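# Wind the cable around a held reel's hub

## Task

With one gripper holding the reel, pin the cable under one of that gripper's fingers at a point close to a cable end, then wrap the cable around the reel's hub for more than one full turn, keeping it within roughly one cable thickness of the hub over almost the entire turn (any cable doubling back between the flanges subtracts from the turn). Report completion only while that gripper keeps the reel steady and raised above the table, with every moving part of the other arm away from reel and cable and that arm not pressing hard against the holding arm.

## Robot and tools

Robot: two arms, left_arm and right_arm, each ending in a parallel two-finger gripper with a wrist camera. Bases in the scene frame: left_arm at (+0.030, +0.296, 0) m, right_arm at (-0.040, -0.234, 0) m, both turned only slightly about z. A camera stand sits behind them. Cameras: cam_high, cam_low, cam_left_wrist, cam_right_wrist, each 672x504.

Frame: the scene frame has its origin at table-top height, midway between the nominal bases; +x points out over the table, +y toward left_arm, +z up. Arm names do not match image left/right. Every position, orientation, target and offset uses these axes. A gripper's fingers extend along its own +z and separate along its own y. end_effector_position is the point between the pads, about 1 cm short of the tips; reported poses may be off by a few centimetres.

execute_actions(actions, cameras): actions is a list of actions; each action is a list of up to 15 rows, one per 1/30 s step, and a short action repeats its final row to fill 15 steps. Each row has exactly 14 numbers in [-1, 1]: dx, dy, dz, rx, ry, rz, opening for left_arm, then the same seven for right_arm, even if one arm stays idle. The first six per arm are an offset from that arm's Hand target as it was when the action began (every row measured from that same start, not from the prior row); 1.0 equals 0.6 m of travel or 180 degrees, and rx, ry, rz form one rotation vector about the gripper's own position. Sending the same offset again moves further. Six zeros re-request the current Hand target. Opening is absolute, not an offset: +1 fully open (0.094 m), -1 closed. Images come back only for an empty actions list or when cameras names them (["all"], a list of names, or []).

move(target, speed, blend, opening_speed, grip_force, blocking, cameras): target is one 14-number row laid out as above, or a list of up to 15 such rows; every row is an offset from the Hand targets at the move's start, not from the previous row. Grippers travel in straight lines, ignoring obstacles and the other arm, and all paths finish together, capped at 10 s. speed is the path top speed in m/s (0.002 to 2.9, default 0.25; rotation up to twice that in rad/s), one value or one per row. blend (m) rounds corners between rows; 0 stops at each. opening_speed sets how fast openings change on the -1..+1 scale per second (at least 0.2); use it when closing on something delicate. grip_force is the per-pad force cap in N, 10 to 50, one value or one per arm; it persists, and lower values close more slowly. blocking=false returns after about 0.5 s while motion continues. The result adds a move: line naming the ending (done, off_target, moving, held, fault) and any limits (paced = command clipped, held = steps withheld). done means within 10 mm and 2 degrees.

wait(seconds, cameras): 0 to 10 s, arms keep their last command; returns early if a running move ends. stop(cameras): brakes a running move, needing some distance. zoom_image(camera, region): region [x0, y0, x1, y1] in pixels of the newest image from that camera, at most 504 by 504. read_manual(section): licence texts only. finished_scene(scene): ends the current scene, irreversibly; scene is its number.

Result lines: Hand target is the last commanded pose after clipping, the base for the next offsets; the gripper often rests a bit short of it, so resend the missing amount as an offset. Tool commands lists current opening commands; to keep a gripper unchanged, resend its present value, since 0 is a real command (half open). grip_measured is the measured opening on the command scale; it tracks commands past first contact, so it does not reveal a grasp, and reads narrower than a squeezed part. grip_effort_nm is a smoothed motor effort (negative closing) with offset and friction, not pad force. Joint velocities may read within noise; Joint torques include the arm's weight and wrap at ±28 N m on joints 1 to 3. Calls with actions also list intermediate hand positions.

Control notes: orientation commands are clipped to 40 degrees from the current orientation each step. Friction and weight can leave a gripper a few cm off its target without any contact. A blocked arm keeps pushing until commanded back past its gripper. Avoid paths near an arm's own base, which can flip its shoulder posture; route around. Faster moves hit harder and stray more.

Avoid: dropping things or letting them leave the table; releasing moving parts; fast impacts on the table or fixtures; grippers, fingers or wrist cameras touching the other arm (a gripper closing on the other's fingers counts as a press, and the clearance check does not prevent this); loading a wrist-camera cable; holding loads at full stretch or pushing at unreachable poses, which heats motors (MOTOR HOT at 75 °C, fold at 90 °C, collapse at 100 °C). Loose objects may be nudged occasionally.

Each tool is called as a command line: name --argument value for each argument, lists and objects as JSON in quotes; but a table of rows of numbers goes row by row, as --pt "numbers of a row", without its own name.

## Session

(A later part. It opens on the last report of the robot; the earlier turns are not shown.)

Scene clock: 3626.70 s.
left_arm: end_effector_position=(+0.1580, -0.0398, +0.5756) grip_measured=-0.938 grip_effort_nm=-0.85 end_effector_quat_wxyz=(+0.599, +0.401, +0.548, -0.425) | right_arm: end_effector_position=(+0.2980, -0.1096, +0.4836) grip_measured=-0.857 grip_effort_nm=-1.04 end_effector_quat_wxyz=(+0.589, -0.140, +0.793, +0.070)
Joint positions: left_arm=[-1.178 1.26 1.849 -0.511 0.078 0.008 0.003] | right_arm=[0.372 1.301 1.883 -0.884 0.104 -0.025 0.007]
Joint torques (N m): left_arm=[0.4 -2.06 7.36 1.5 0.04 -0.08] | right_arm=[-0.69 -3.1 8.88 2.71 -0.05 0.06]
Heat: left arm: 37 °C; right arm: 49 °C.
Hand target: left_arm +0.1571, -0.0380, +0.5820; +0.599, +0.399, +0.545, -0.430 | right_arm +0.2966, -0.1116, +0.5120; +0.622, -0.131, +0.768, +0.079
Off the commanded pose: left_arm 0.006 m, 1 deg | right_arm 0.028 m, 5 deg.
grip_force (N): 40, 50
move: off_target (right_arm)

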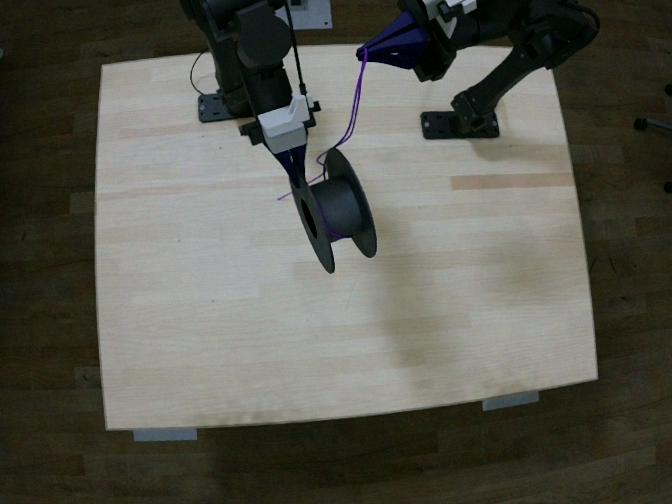

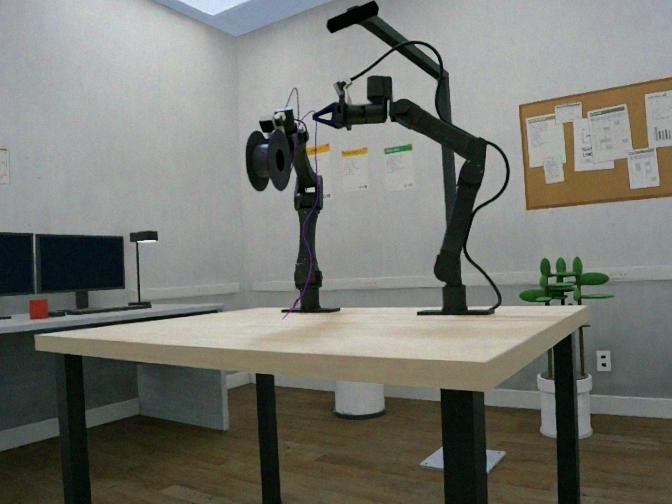

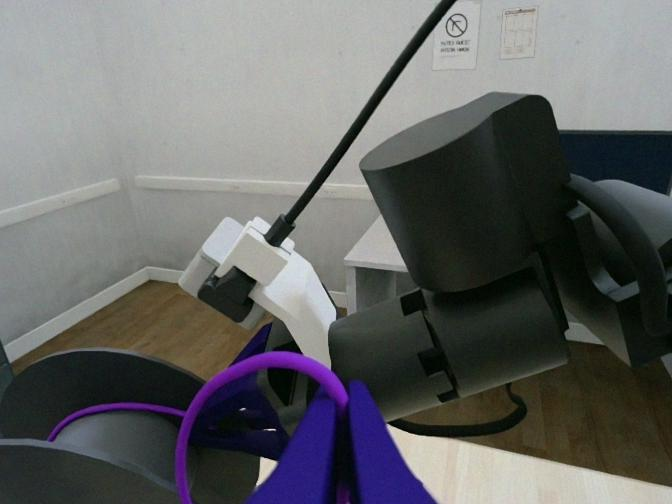

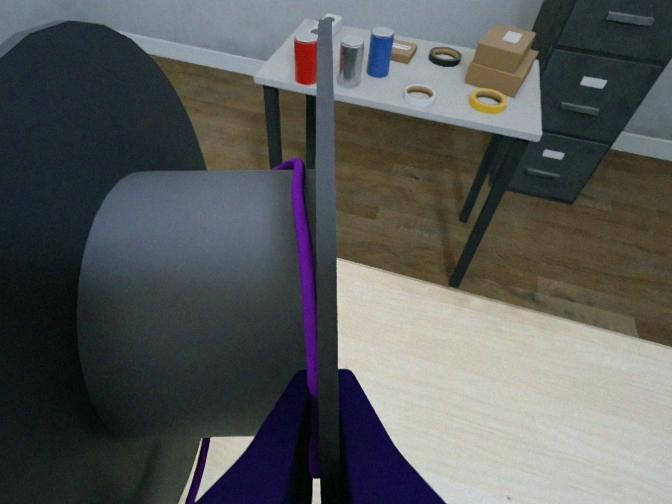

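move --pt "0.2012 0.0283 0.0183 -0.0159 -0.0052 0 -1 0 0 0 0 0 0 -1" --pt "0.381 0.0677 -0.0367 -0.0264 -0.0086 0 -1 0 0 0 0 0 0 -1" --speed 0.15 --blend '[0.03,0]' --cameras '["all"]'

Scene clock: 3658.90 s.
left_arm: end_effector_position=(+0.3817, -0.0001, +0.5531) grip_measured=-0.938 grip_effort_nm=-0.85 end_effector_quat_wxyz=(+0.609, +0.382, +0.528, -0.452) | right_arm: end_effector_position=(+0.2985, -0.1094, +0.4855) grip_measured=-0.857 grip_effort_nm=-1.04 end_effector_quat_wxyz=(+0.593, -0.139, +0.790, +0.071)
Joint positions: left_arm=[-0.411 1.638 1.931 -0.065 0.85 -0.185 0.003] | right_arm=[0.372 1.301 1.883 -0.876 0.104 -0.024 0.007]
Joint torques (N m): left_arm=[0.59 -6.5 6.63 1.65 -0.14 -0.06] | right_arm=[-0.62 -3 8.96 2.62 -0.04 0.06]
Heat: left arm: 38 °C; right arm: 49 °C.
Hand target: left_arm +0.3857, +0.0026, +0.5600; +0.622, +0.380, +0.519, -0.447 | right_arm +0.2965, -0.1116, +0.5119; +0.622, -0.131, +0.768, +0.079
Off the commanded pose: left_arm 0.008 m, 2 deg | right_arm 0.027 m, 4 deg.
grip_force (N): 40, 50
move: off_target (right_arm)

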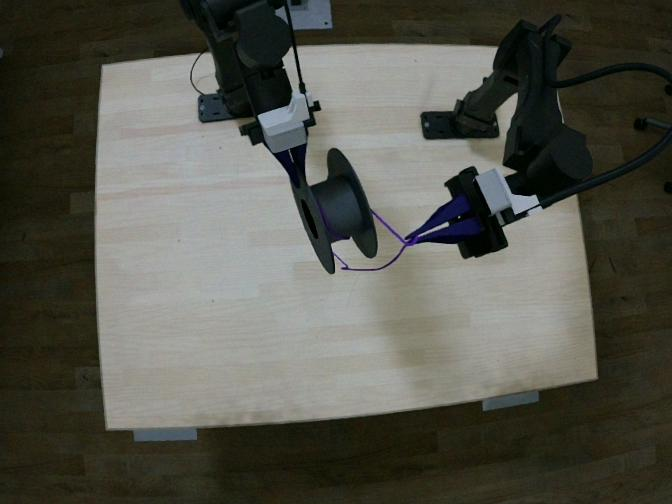

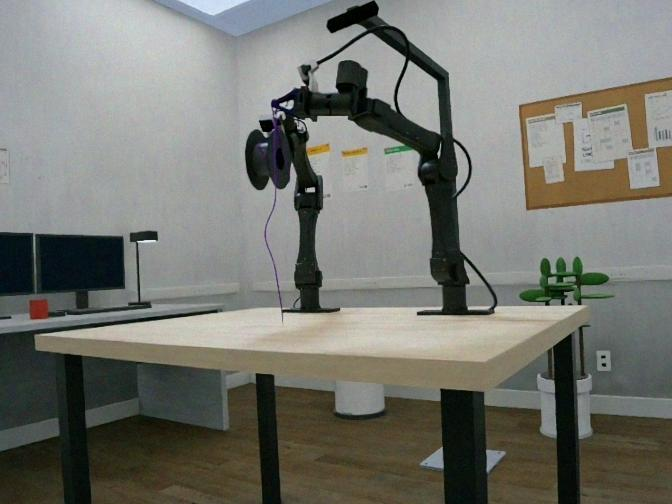

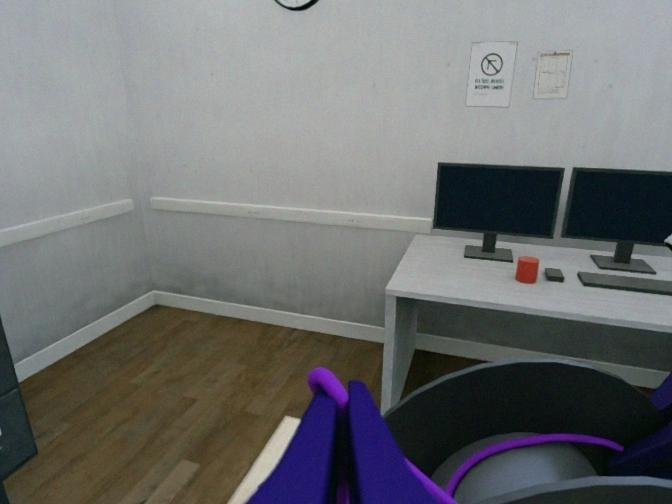

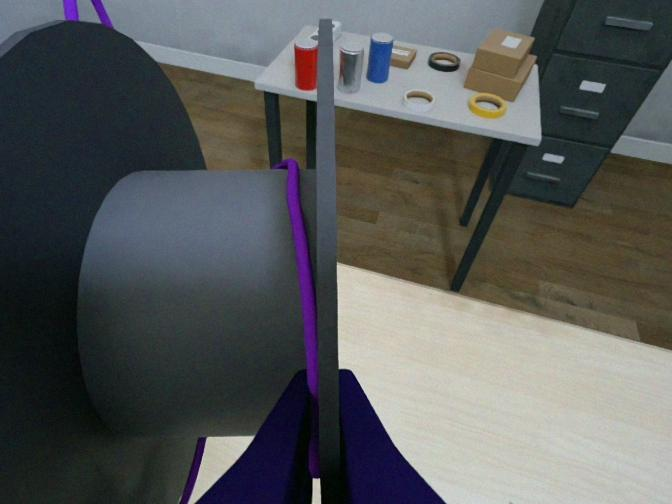

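zoom_image --camera "cam_high" --region '[280, 130, 440, 290]'

zoom_image --camera "cam_low" --region '[230, 80, 330, 200]'

zoom_image --camera "cam_left_wrist" --region '[272, 304, 672, 504]'

zoom_image --camera "cam_right_wrist" --region '[0, 304, 340, 504]'

Scaled by 3.150.

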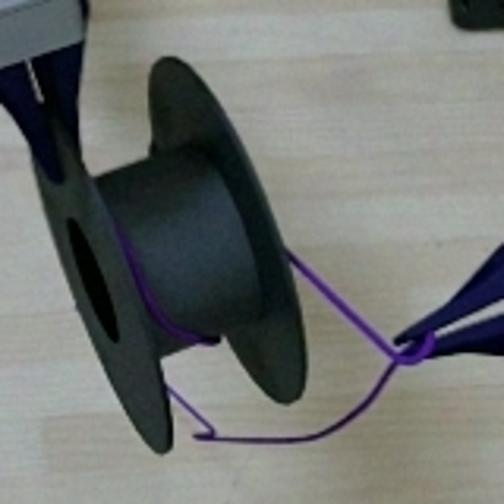

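Scaled by 4.200.

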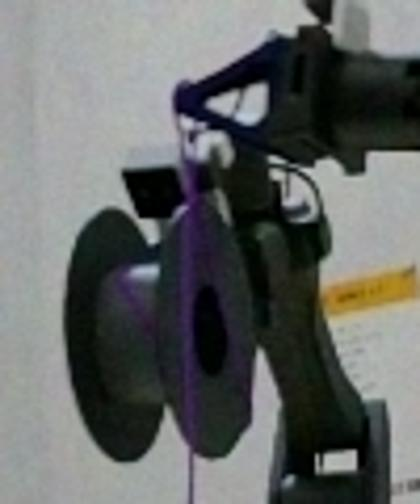

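Scaled by 1.260.

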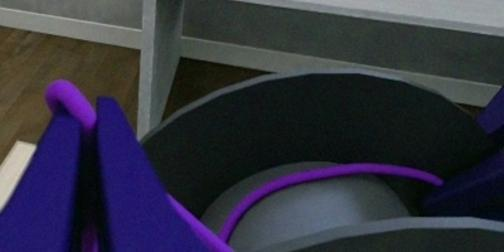

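Scaled by 1.482.

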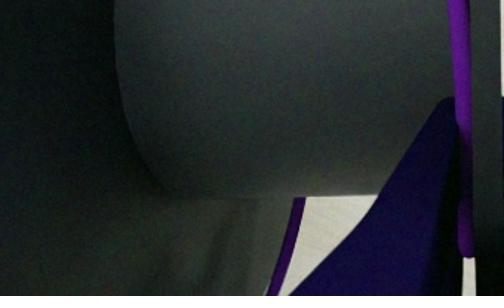

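move --pt "-0.1875 -0.0153 0.0683 0 0 0 -1 0 0 0 0 0 0 -1" --pt "-0.3992 -0.0648 0.06 0.0159 0.0052 0 -1 0 0 0 0 0 0 -1" --pt "-0.5398 -0.118 -0.1067 0.0264 0.0086 0 -1 0 0 0 0 0 0 -1" --speed 0.18 --blend '[0.03,0.04,0]' --cameras '["all"]'

Scene clock: 3703.27 s.
left_arm: end_effector_position=(+0.0610, -0.0758, +0.4875) grip_measured=-0.938 grip_effort_nm=-0.85 end_effector_quat_wxyz=(+0.591, +0.411, +0.551, -0.422) | right_arm: end_effector_position=(+0.2979, -0.1094, +0.4838) grip_measured=-0.857 grip_effort_nm=-1.04 end_effector_quat_wxyz=(+0.590, -0.140, +0.792, +0.070)
Joint positions: left_arm=[-1.703 1.13 1.368 -0.178 -0.433 0.045 0.003] | right_arm=[0.372 1.301 1.883 -0.883 0.103 -0.024 0.007]
Joint torques (N m): left_arm=[-0.44 -4.59 5.53 1.73 -0.15 0.05] | right_arm=[-0.64 -3.11 8.91 2.71 -0.05 0.07]
Heat: left arm: 38 °C; right arm: 45 °C.
Hand target: left_arm +0.0620, -0.0682, +0.4960; +0.599, +0.399, +0.545, -0.430 | right_arm +0.2965, -0.1116, +0.5119; +0.622, -0.131, +0.768, +0.079
Off the commanded pose: left_arm 0.011 m, 2 deg | right_arm 0.028 m, 5 deg.
grip_force (N): 40, 50
move: off_target (left_arm, right_arm)

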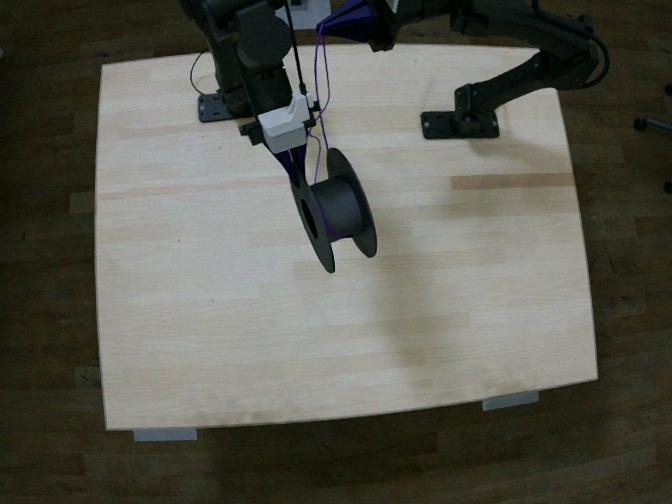

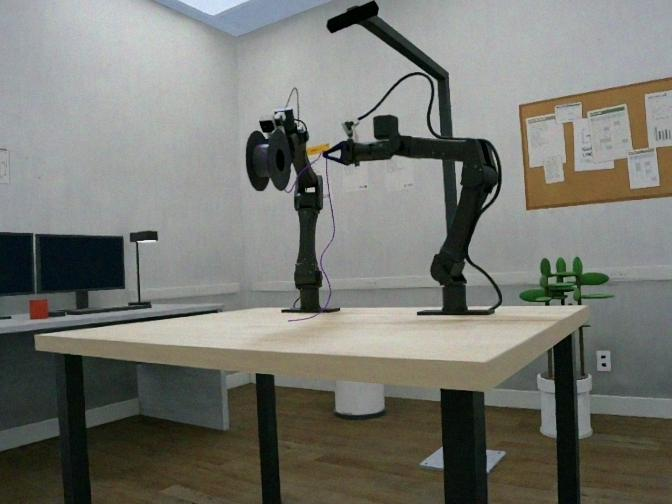

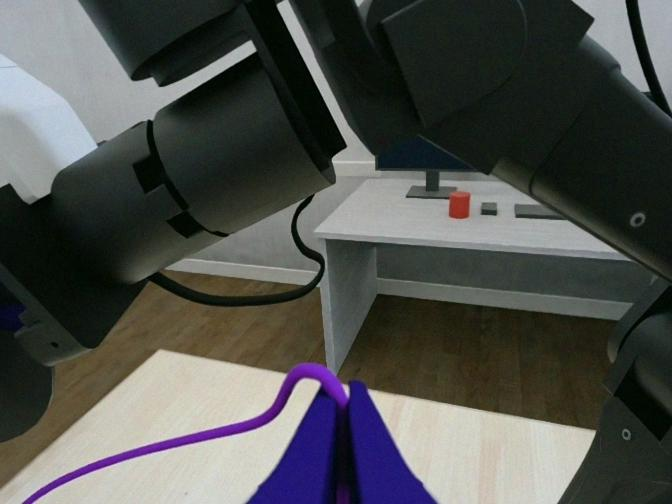

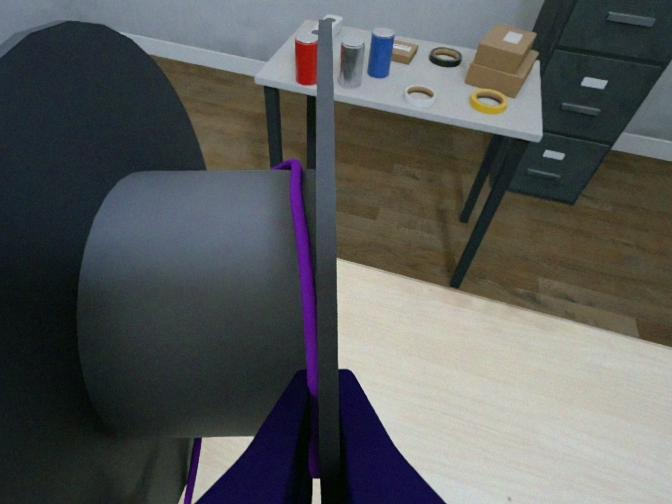

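zoom_image --camera "cam_high" --region '[250, 10, 410, 280]'

zoom_image --camera "cam_low" --region '[235, 80, 375, 330]'

Scaled by 1.867.

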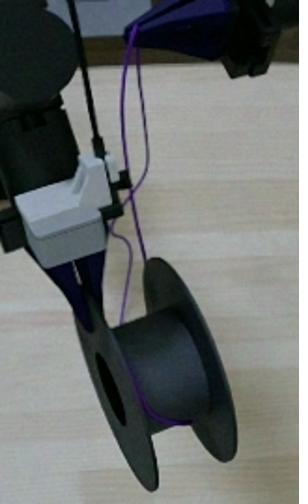

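Scaled by 2.016.

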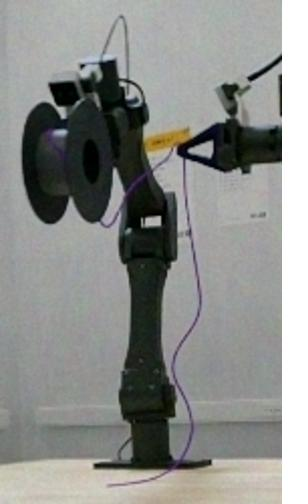

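move --target '[0.043,0.0292,0.15,-0.0423,-0.0137,0,-1,0,0,0,0,0,0,-1]' --speed 0.12 --cameras '["cam_high","cam_low","cam_right_wrist"]'

Scene clock: 3746.77 s.
left_arm: end_effector_position=(+0.0884, -0.0529, +0.5768) grip_measured=-0.938 grip_effort_nm=-0.85 end_effector_quat_wxyz=(+0.633, +0.368, +0.510, -0.452) | right_arm: end_effector_position=(+0.2979, -0.1092, +0.4838) grip_measured=-0.857 grip_effort_nm=-1.04 end_effector_quat_wxyz=(+0.590, -0.140, +0.792, +0.071)
Joint positions: left_arm=[-1.574 1.177 1.63 -0.231 -0.312 0.074 0.003] | right_arm=[0.372 1.301 1.883 -0.883 0.102 -0.024 0.007]
Joint torques (N m): left_arm=[0.4 -1.8 7.99 1.42 0.14 0.03] | right_arm=[-0.62 -3.07 8.94 2.71 -0.02 0.06]
Heat: left arm: 39 °C; right arm: 49 °C.
Hand target: left_arm +0.0878, -0.0509, +0.5859; +0.636, +0.367, +0.503, -0.456 | right_arm +0.2965, -0.1116, +0.5119; +0.622, -0.131, +0.768, +0.079
Off the commanded pose: left_arm 0.010 m, 1 deg | right_arm 0.028 m, 5 deg.
grip_force (N): 40, 50
move: off_target (right_arm)
Images, in order (width x height): cam_high 672x504, cam_low 672x504, cam_right_wrist 672x504.

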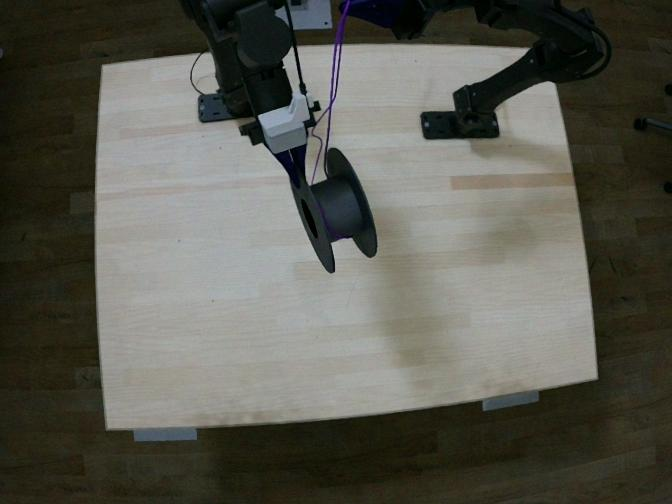

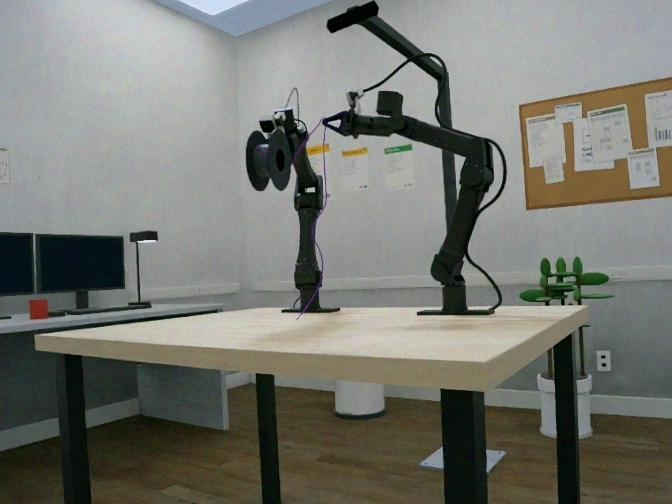

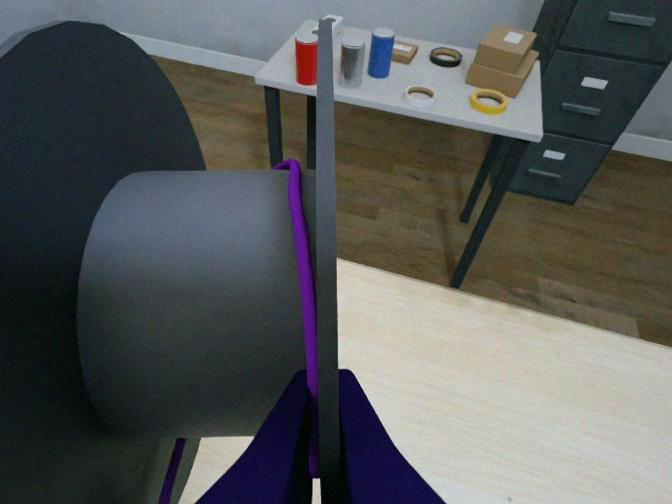

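zoom_image --camera "cam_right_wrist" --region '[60, 304, 340, 504]'

zoom_image --camera "cam_high" --region '[260, 0, 420, 280]'

zoom_image --camera "cam_low" --region '[235, 80, 375, 330]'

Scaled by 1.800.

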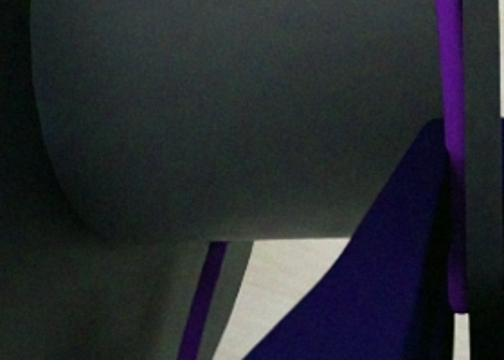

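Scaled by 1.800.

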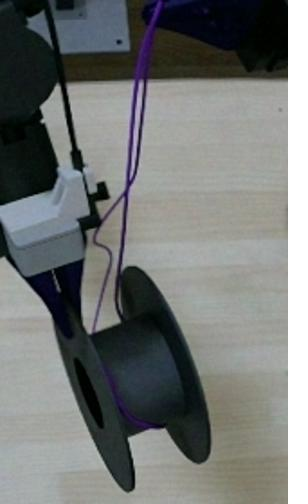

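Scaled by 2.016.

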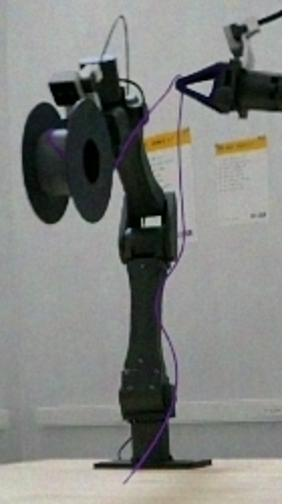

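move --pt "0.0932 0.0352 0.06 -0.0211 -0.0069 0 -1 0 0 0 0 0 0 -1" --pt "0.2197 0.0663 0.11 -0.0423 -0.0137 0 -1 0 0 0 0 0 0 -1" --pt "0.3518 0.0853 0.1133 -0.0581 -0.0189 0 -1 0 0 0 0 0 0 -1" --speed 0.13 --blend '[0.03,0.03,0]' --cameras '["all"]'

Scene clock: 3777.03 s.
left_arm: end_effector_position=(+0.3020, -0.0025, +0.6411) grip_measured=-0.938 grip_effort_nm=-0.85 end_effector_quat_wxyz=(+0.670, +0.321, +0.458, -0.489) | right_arm: end_effector_position=(+0.2979, -0.1092, +0.4838) grip_measured=-0.857 grip_effort_nm=-1.04 end_effector_quat_wxyz=(+0.590, -0.140, +0.792, +0.071)
Joint positions: left_arm=[-0.583 1.498 1.942 0.031 0.611 -0.306 0.003] | right_arm=[0.372 1.301 1.883 -0.883 0.102 -0.024 0.007]
Joint torques (N m): left_arm=[0.24 -4.26 7.79 1.49 -0.15 -0.09] | right_arm=[-0.58 -3.06 8.95 2.71 -0.02 0.06]
Heat: left arm: 37 °C; right arm: 49 °C.
Hand target: left_arm +0.2988, +0.0004, +0.6540; +0.681, +0.321, +0.440, -0.489 | right_arm +0.2965, -0.1116, +0.5119; +0.622, -0.131, +0.768, +0.079
Off the commanded pose: left_arm 0.013 m, 2 deg | right_arm 0.028 m, 5 deg.
grip_force (N): 40, 50
move: off_target (left_arm, right_arm)

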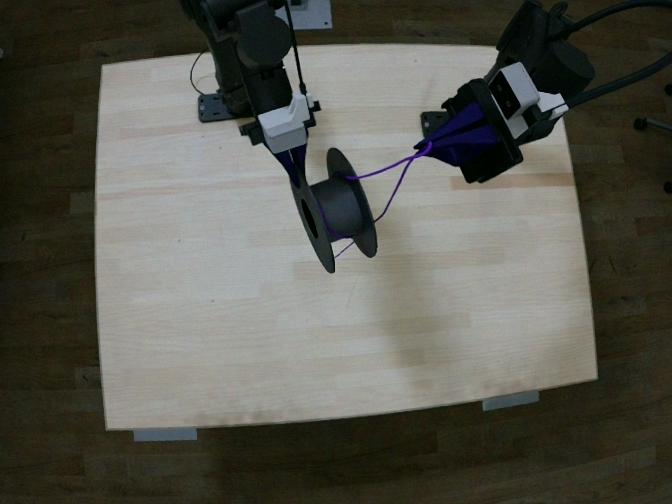

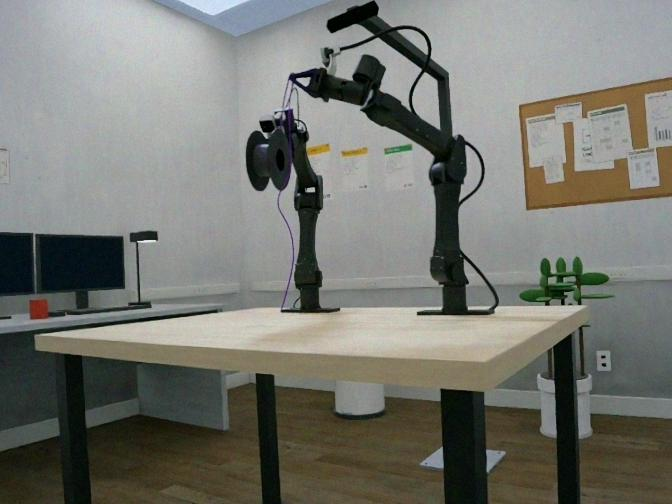

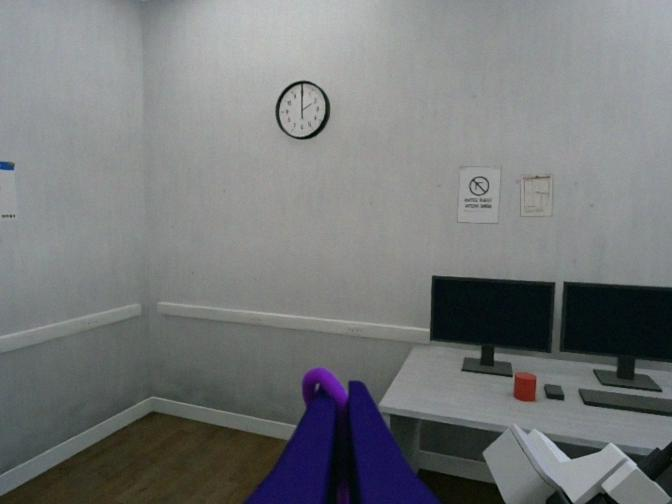

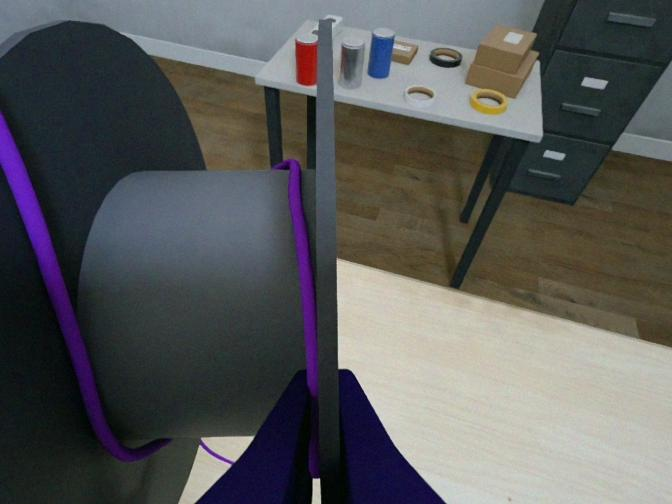

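move --pt "0.1157 0.0183 -0.03 0.0211 0.0069 0 -1 0 0 0 0 0 0 -1" --pt "0.2083 0.03 -0.1025 0.0423 0.0137 0 -1 0 0 0 0 0 0 -1" --pt "0.2667 0.0317 -0.1967 0.0634 0.0206 0 -1 0 0 0 0 0 0 -1" --speed 0.13 --blend '[0.03,0.03,0]' --cameras '["all"]'

Scene clock: 3792.43 s.
left_arm: end_effector_position=(+0.4469, +0.0177, +0.5421) grip_measured=-0.938 grip_effort_nm=-0.85 end_effector_quat_wxyz=(+0.623, +0.377, +0.506, -0.462) | right_arm: end_effector_position=(+0.2992, -0.1086, +0.4844) grip_measured=-0.857 grip_effort_nm=-1.04 end_effector_quat_wxyz=(+0.591, -0.140, +0.791, +0.071)
Joint positions: left_arm=[-0.301 1.829 2.025 0.164 0.955 -0.296 0.003] | right_arm=[0.372 1.304 1.883 -0.877 0.102 -0.024 0.007]
Joint torques (N m): left_arm=[0.61 -7.69 5.49 1.37 -0.34 0.08] | right_arm=[-0.66 -3.28 8.98 2.62 -0.02 0.05]
Heat: left arm: 38 °C; right arm: 49 °C.
Hand target: left_arm +0.4588, +0.0194, +0.5359; +0.631, +0.372, +0.508, -0.453 | right_arm +0.2965, -0.1116, +0.5120; +0.622, -0.131, +0.768, +0.079
Off the commanded pose: left_arm 0.014 m, 2 deg | right_arm 0.028 m, 5 deg.
grip_force (N): 40, 50
move: off_target (left_arm, right_arm)

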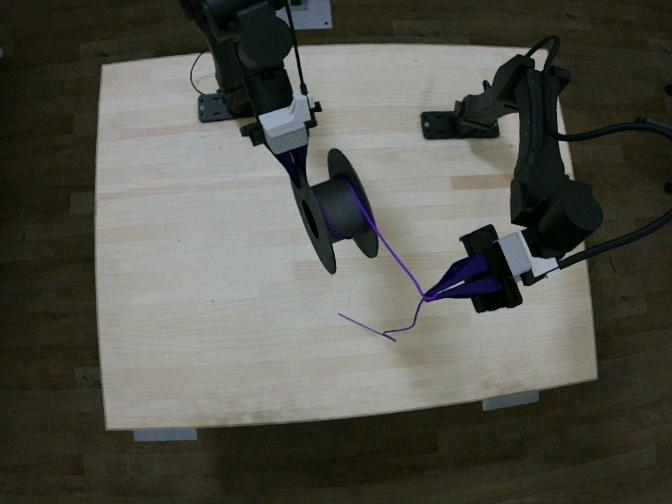

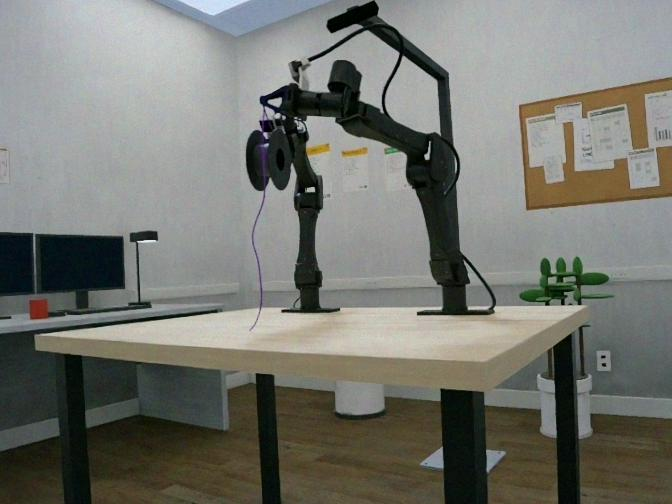

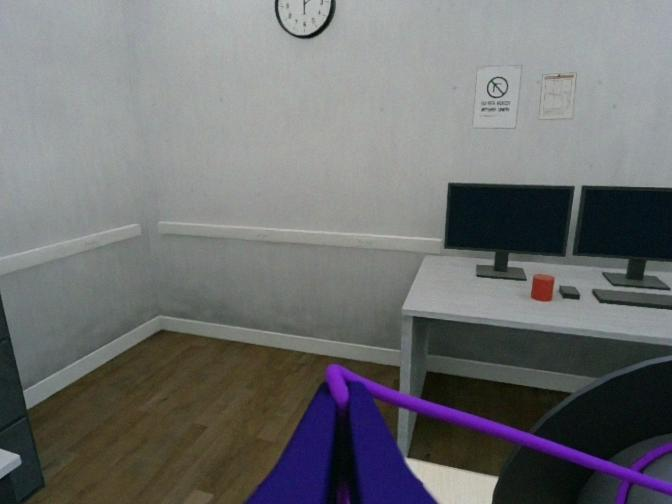

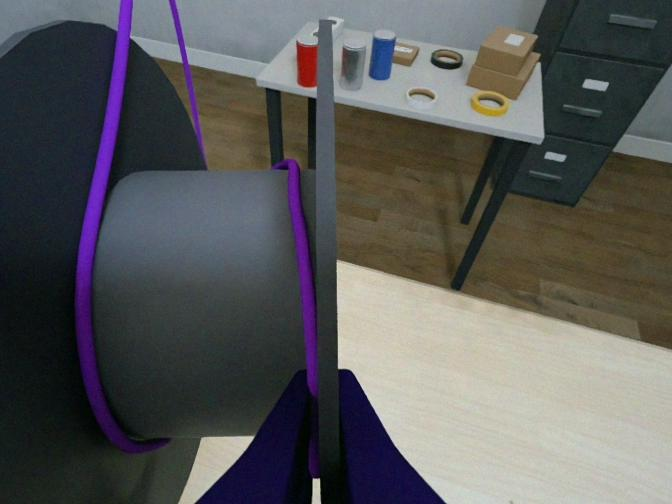

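move --pt "0.045 -0.01 -0.08 0.0264 0.0086 0 -1 0 0 0 0 0 0 -1" --pt "0.052 -0.054 -0.2 0.0528 0.0172 0 -1 0 0 0 0 0 0 -1" --speed 0.12 --blend '[0.03,0]' --cameras '["all"]'

Scene clock: 3802.20 s.
left_arm: end_effector_position=(+0.4786, -0.0107, +0.4315) grip_measured=-0.938 grip_effort_nm=-0.85 end_effector_quat_wxyz=(+0.587, +0.416, +0.549, -0.425) | right_arm: end_effector_position=(+0.2989, -0.1087, +0.4833) grip_measured=-0.857 grip_effort_nm=-1.04 end_effector_quat_wxyz=(+0.589, -0.141, +0.793, +0.071)
Joint positions: left_arm=[-0.337 1.879 1.822 0.144 0.945 -0.049 0.003] | right_arm=[0.372 1.304 1.883 -0.881 0.102 -0.024 0.007]
Joint torques (N m): left_arm=[-0.16 -8.35 5.81 1.38 -0.26 0.11] | right_arm=[-0.7 -3.36 8.9 2.69 -0.01 0.06]
Heat: left arm: 38 °C; right arm: 47 °C.
Hand target: left_arm +0.4899, -0.0130, +0.4158; +0.584, +0.410, +0.561, -0.419 | right_arm +0.2965, -0.1116, +0.5120; +0.622, -0.131, +0.768, +0.079
Off the commanded pose: left_arm 0.019 m, 2 deg | right_arm 0.029 m, 5 deg.
grip_force (N): 40, 50
move: off_target (left_arm, right_arm); blend cut to 0.0277 m at target 1

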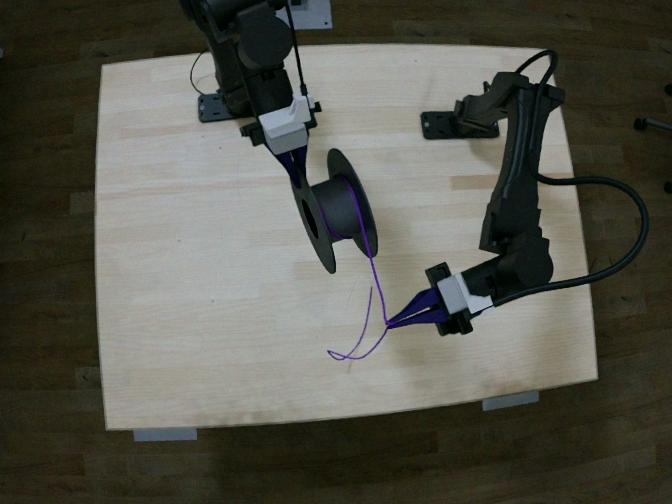

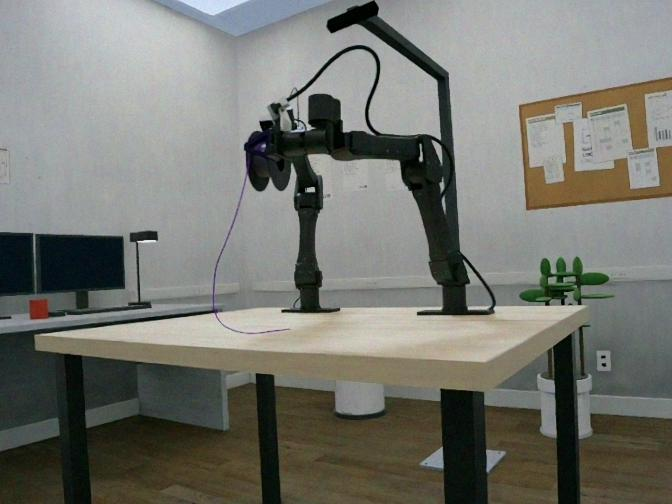

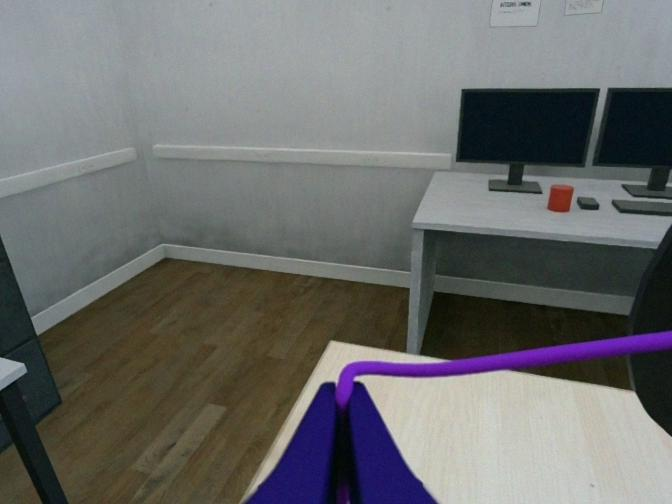

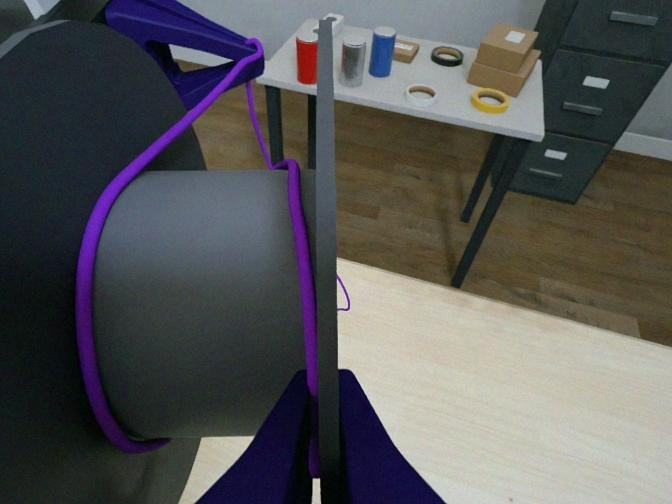

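move --target '[-0.0592,-0.0343,-0.1442,0,0,0,-1,0,0,0,0,0,0,-1]' --speed 0.1 --cameras '["all"]'

Scene clock: 3817.47 s.
left_arm: end_effector_position=(+0.4503, -0.0402, +0.3278) grip_measured=-0.938 grip_effort_nm=-0.85 end_effector_quat_wxyz=(+0.573, +0.423, +0.550, -0.435) | right_arm: end_effector_position=(+0.2997, -0.1114, +0.4689) grip_measured=-0.857 grip_effort_nm=-1.04 end_effector_quat_wxyz=(+0.567, -0.142, +0.809, +0.061)
Joint positions: left_arm=[-0.421 1.841 1.377 0.522 0.892 -0.038 0.003] | right_arm=[0.369 1.314 1.883 -0.927 0.11 -0.024 0.007]
Joint torques (N m): left_arm=[0.43 -11.92 5.05 1.32 -0.44 0.04] | right_arm=[-0.34 -4.94 8.49 3.17 -0.09 0.05]
Heat: left arm: 38 °C; right arm: 48 °C.
Hand target: left_arm +0.4544, -0.0335, +0.3293; +0.584, +0.410, +0.561, -0.419 | right_arm +0.2965, -0.1116, +0.5119; +0.622, -0.131, +0.768, +0.079
Off the commanded pose: left_arm 0.008 m, 3 deg | right_arm 0.043 m, 8 deg.
grip_force (N): 40, 50
move: off_target (left_arm, right_arm)

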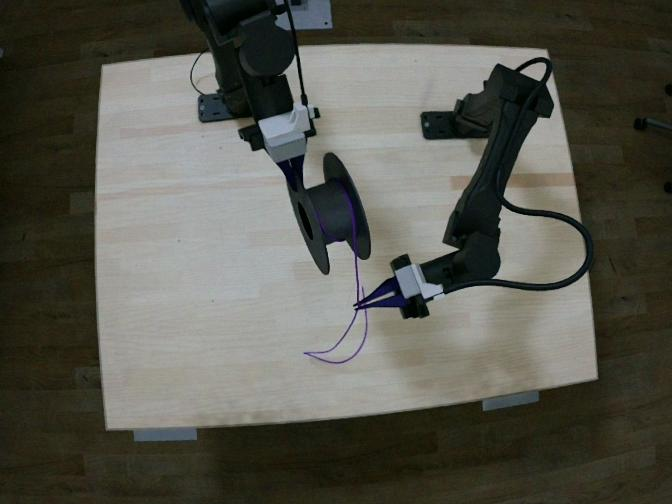

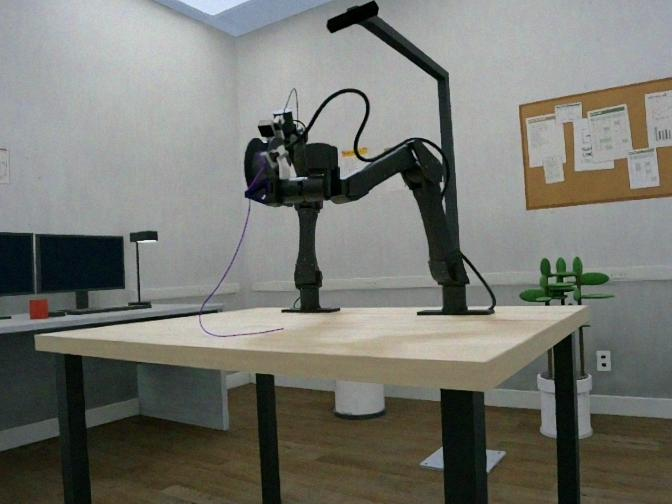

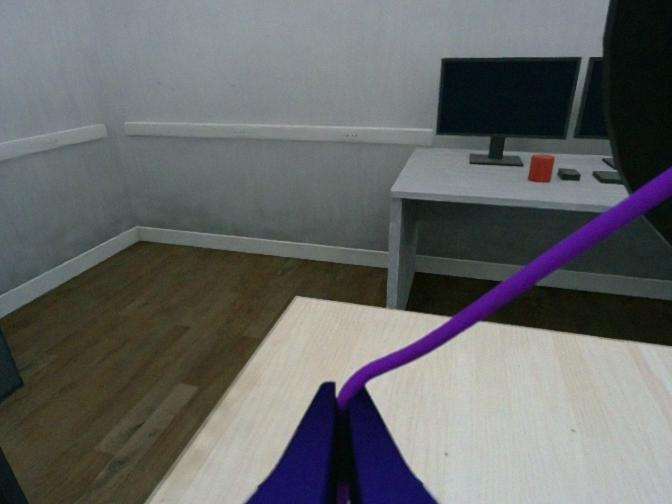

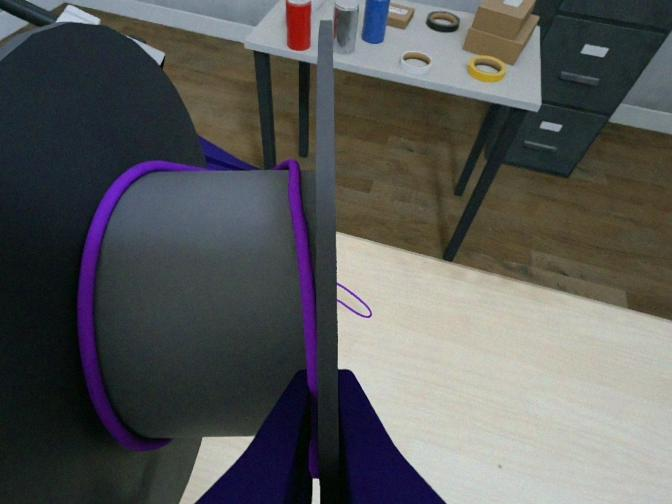

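move --pt "-0.008 -0.003 0.033 0 0 0 -1 0 0 0 0 0 0 -1" --pt "-0.008 -0.003 0.033 0 0 0 -0.6 0 0 0 0 0 0 -1" --speed 0.05 --cameras '["all"]'

Scene clock: 3825.77 s.
left_arm: end_effector_position=(+0.4534, -0.0380, +0.3238) grip_measured=-0.602 grip_effort_nm=0.10 end_effector_quat_wxyz=(+0.564, +0.408, +0.576, -0.429) | right_arm: end_effector_position=(+0.3005, -0.1100, +0.4730) grip_measured=-0.857 grip_effort_nm=-1.04 end_effector_quat_wxyz=(+0.574, -0.142, +0.804, +0.065)
Joint positions: left_arm=[-0.424 1.823 1.377 0.451 0.851 -0.038 0.019] | right_arm=[0.369 1.313 1.883 -0.911 0.105 -0.024 0.007]
Joint torques (N m): left_arm=[-0.14 -12.77 8.57 1.35 -0.15 0.05] | right_arm=[-0.35 -4.64 8.65 2.98 -0.04 0.07]
Heat: left arm: 38 °C; right arm: 50 °C.
Hand target: left_arm +0.4497, -0.0353, +0.3491; +0.584, +0.410, +0.561, -0.419 | right_arm +0.2965, -0.1116, +0.5120; +0.622, -0.131, +0.768, +0.079
Off the commanded pose: left_arm 0.026 m, 3 deg | right_arm 0.039 m, 7 deg.
grip_force (N): 40, 50
move: off_target (left_arm, right_arm); target 2's new opening was sent with left_arm's hand 0.021 m and 3 deg from that target

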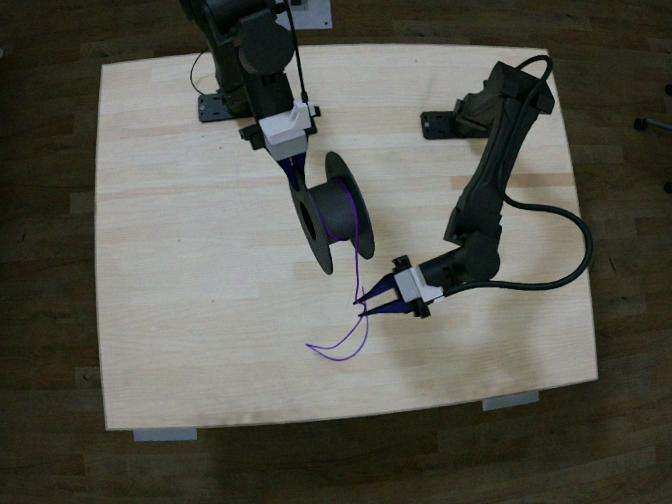

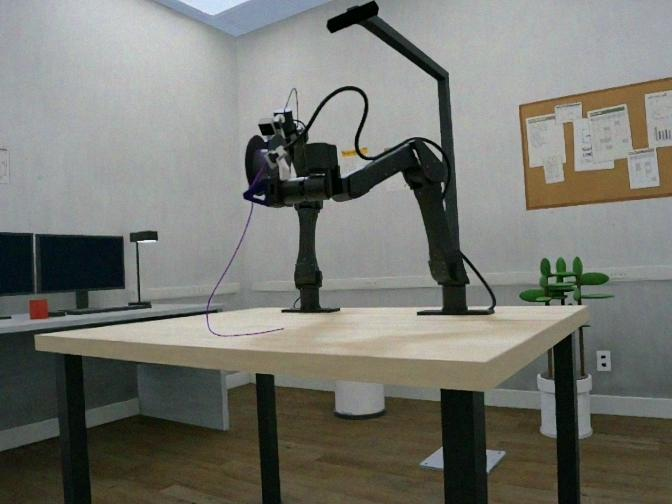

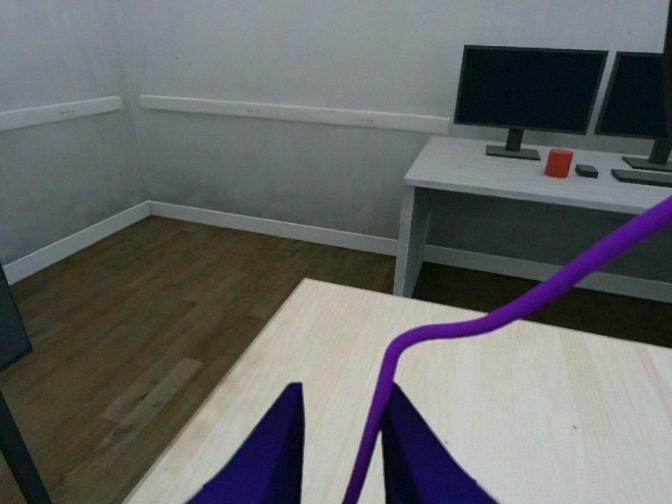

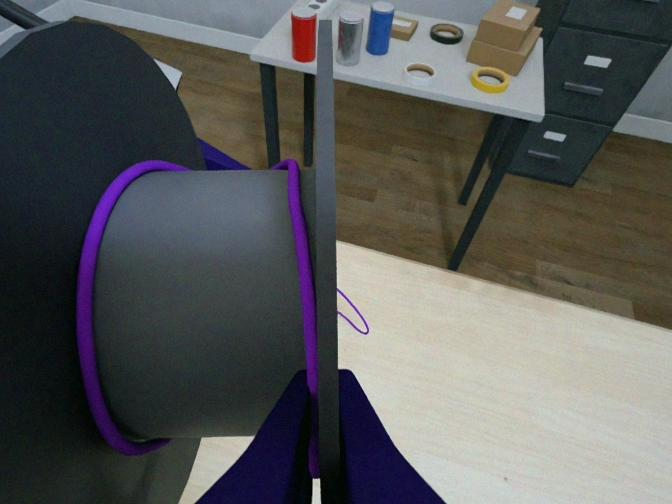

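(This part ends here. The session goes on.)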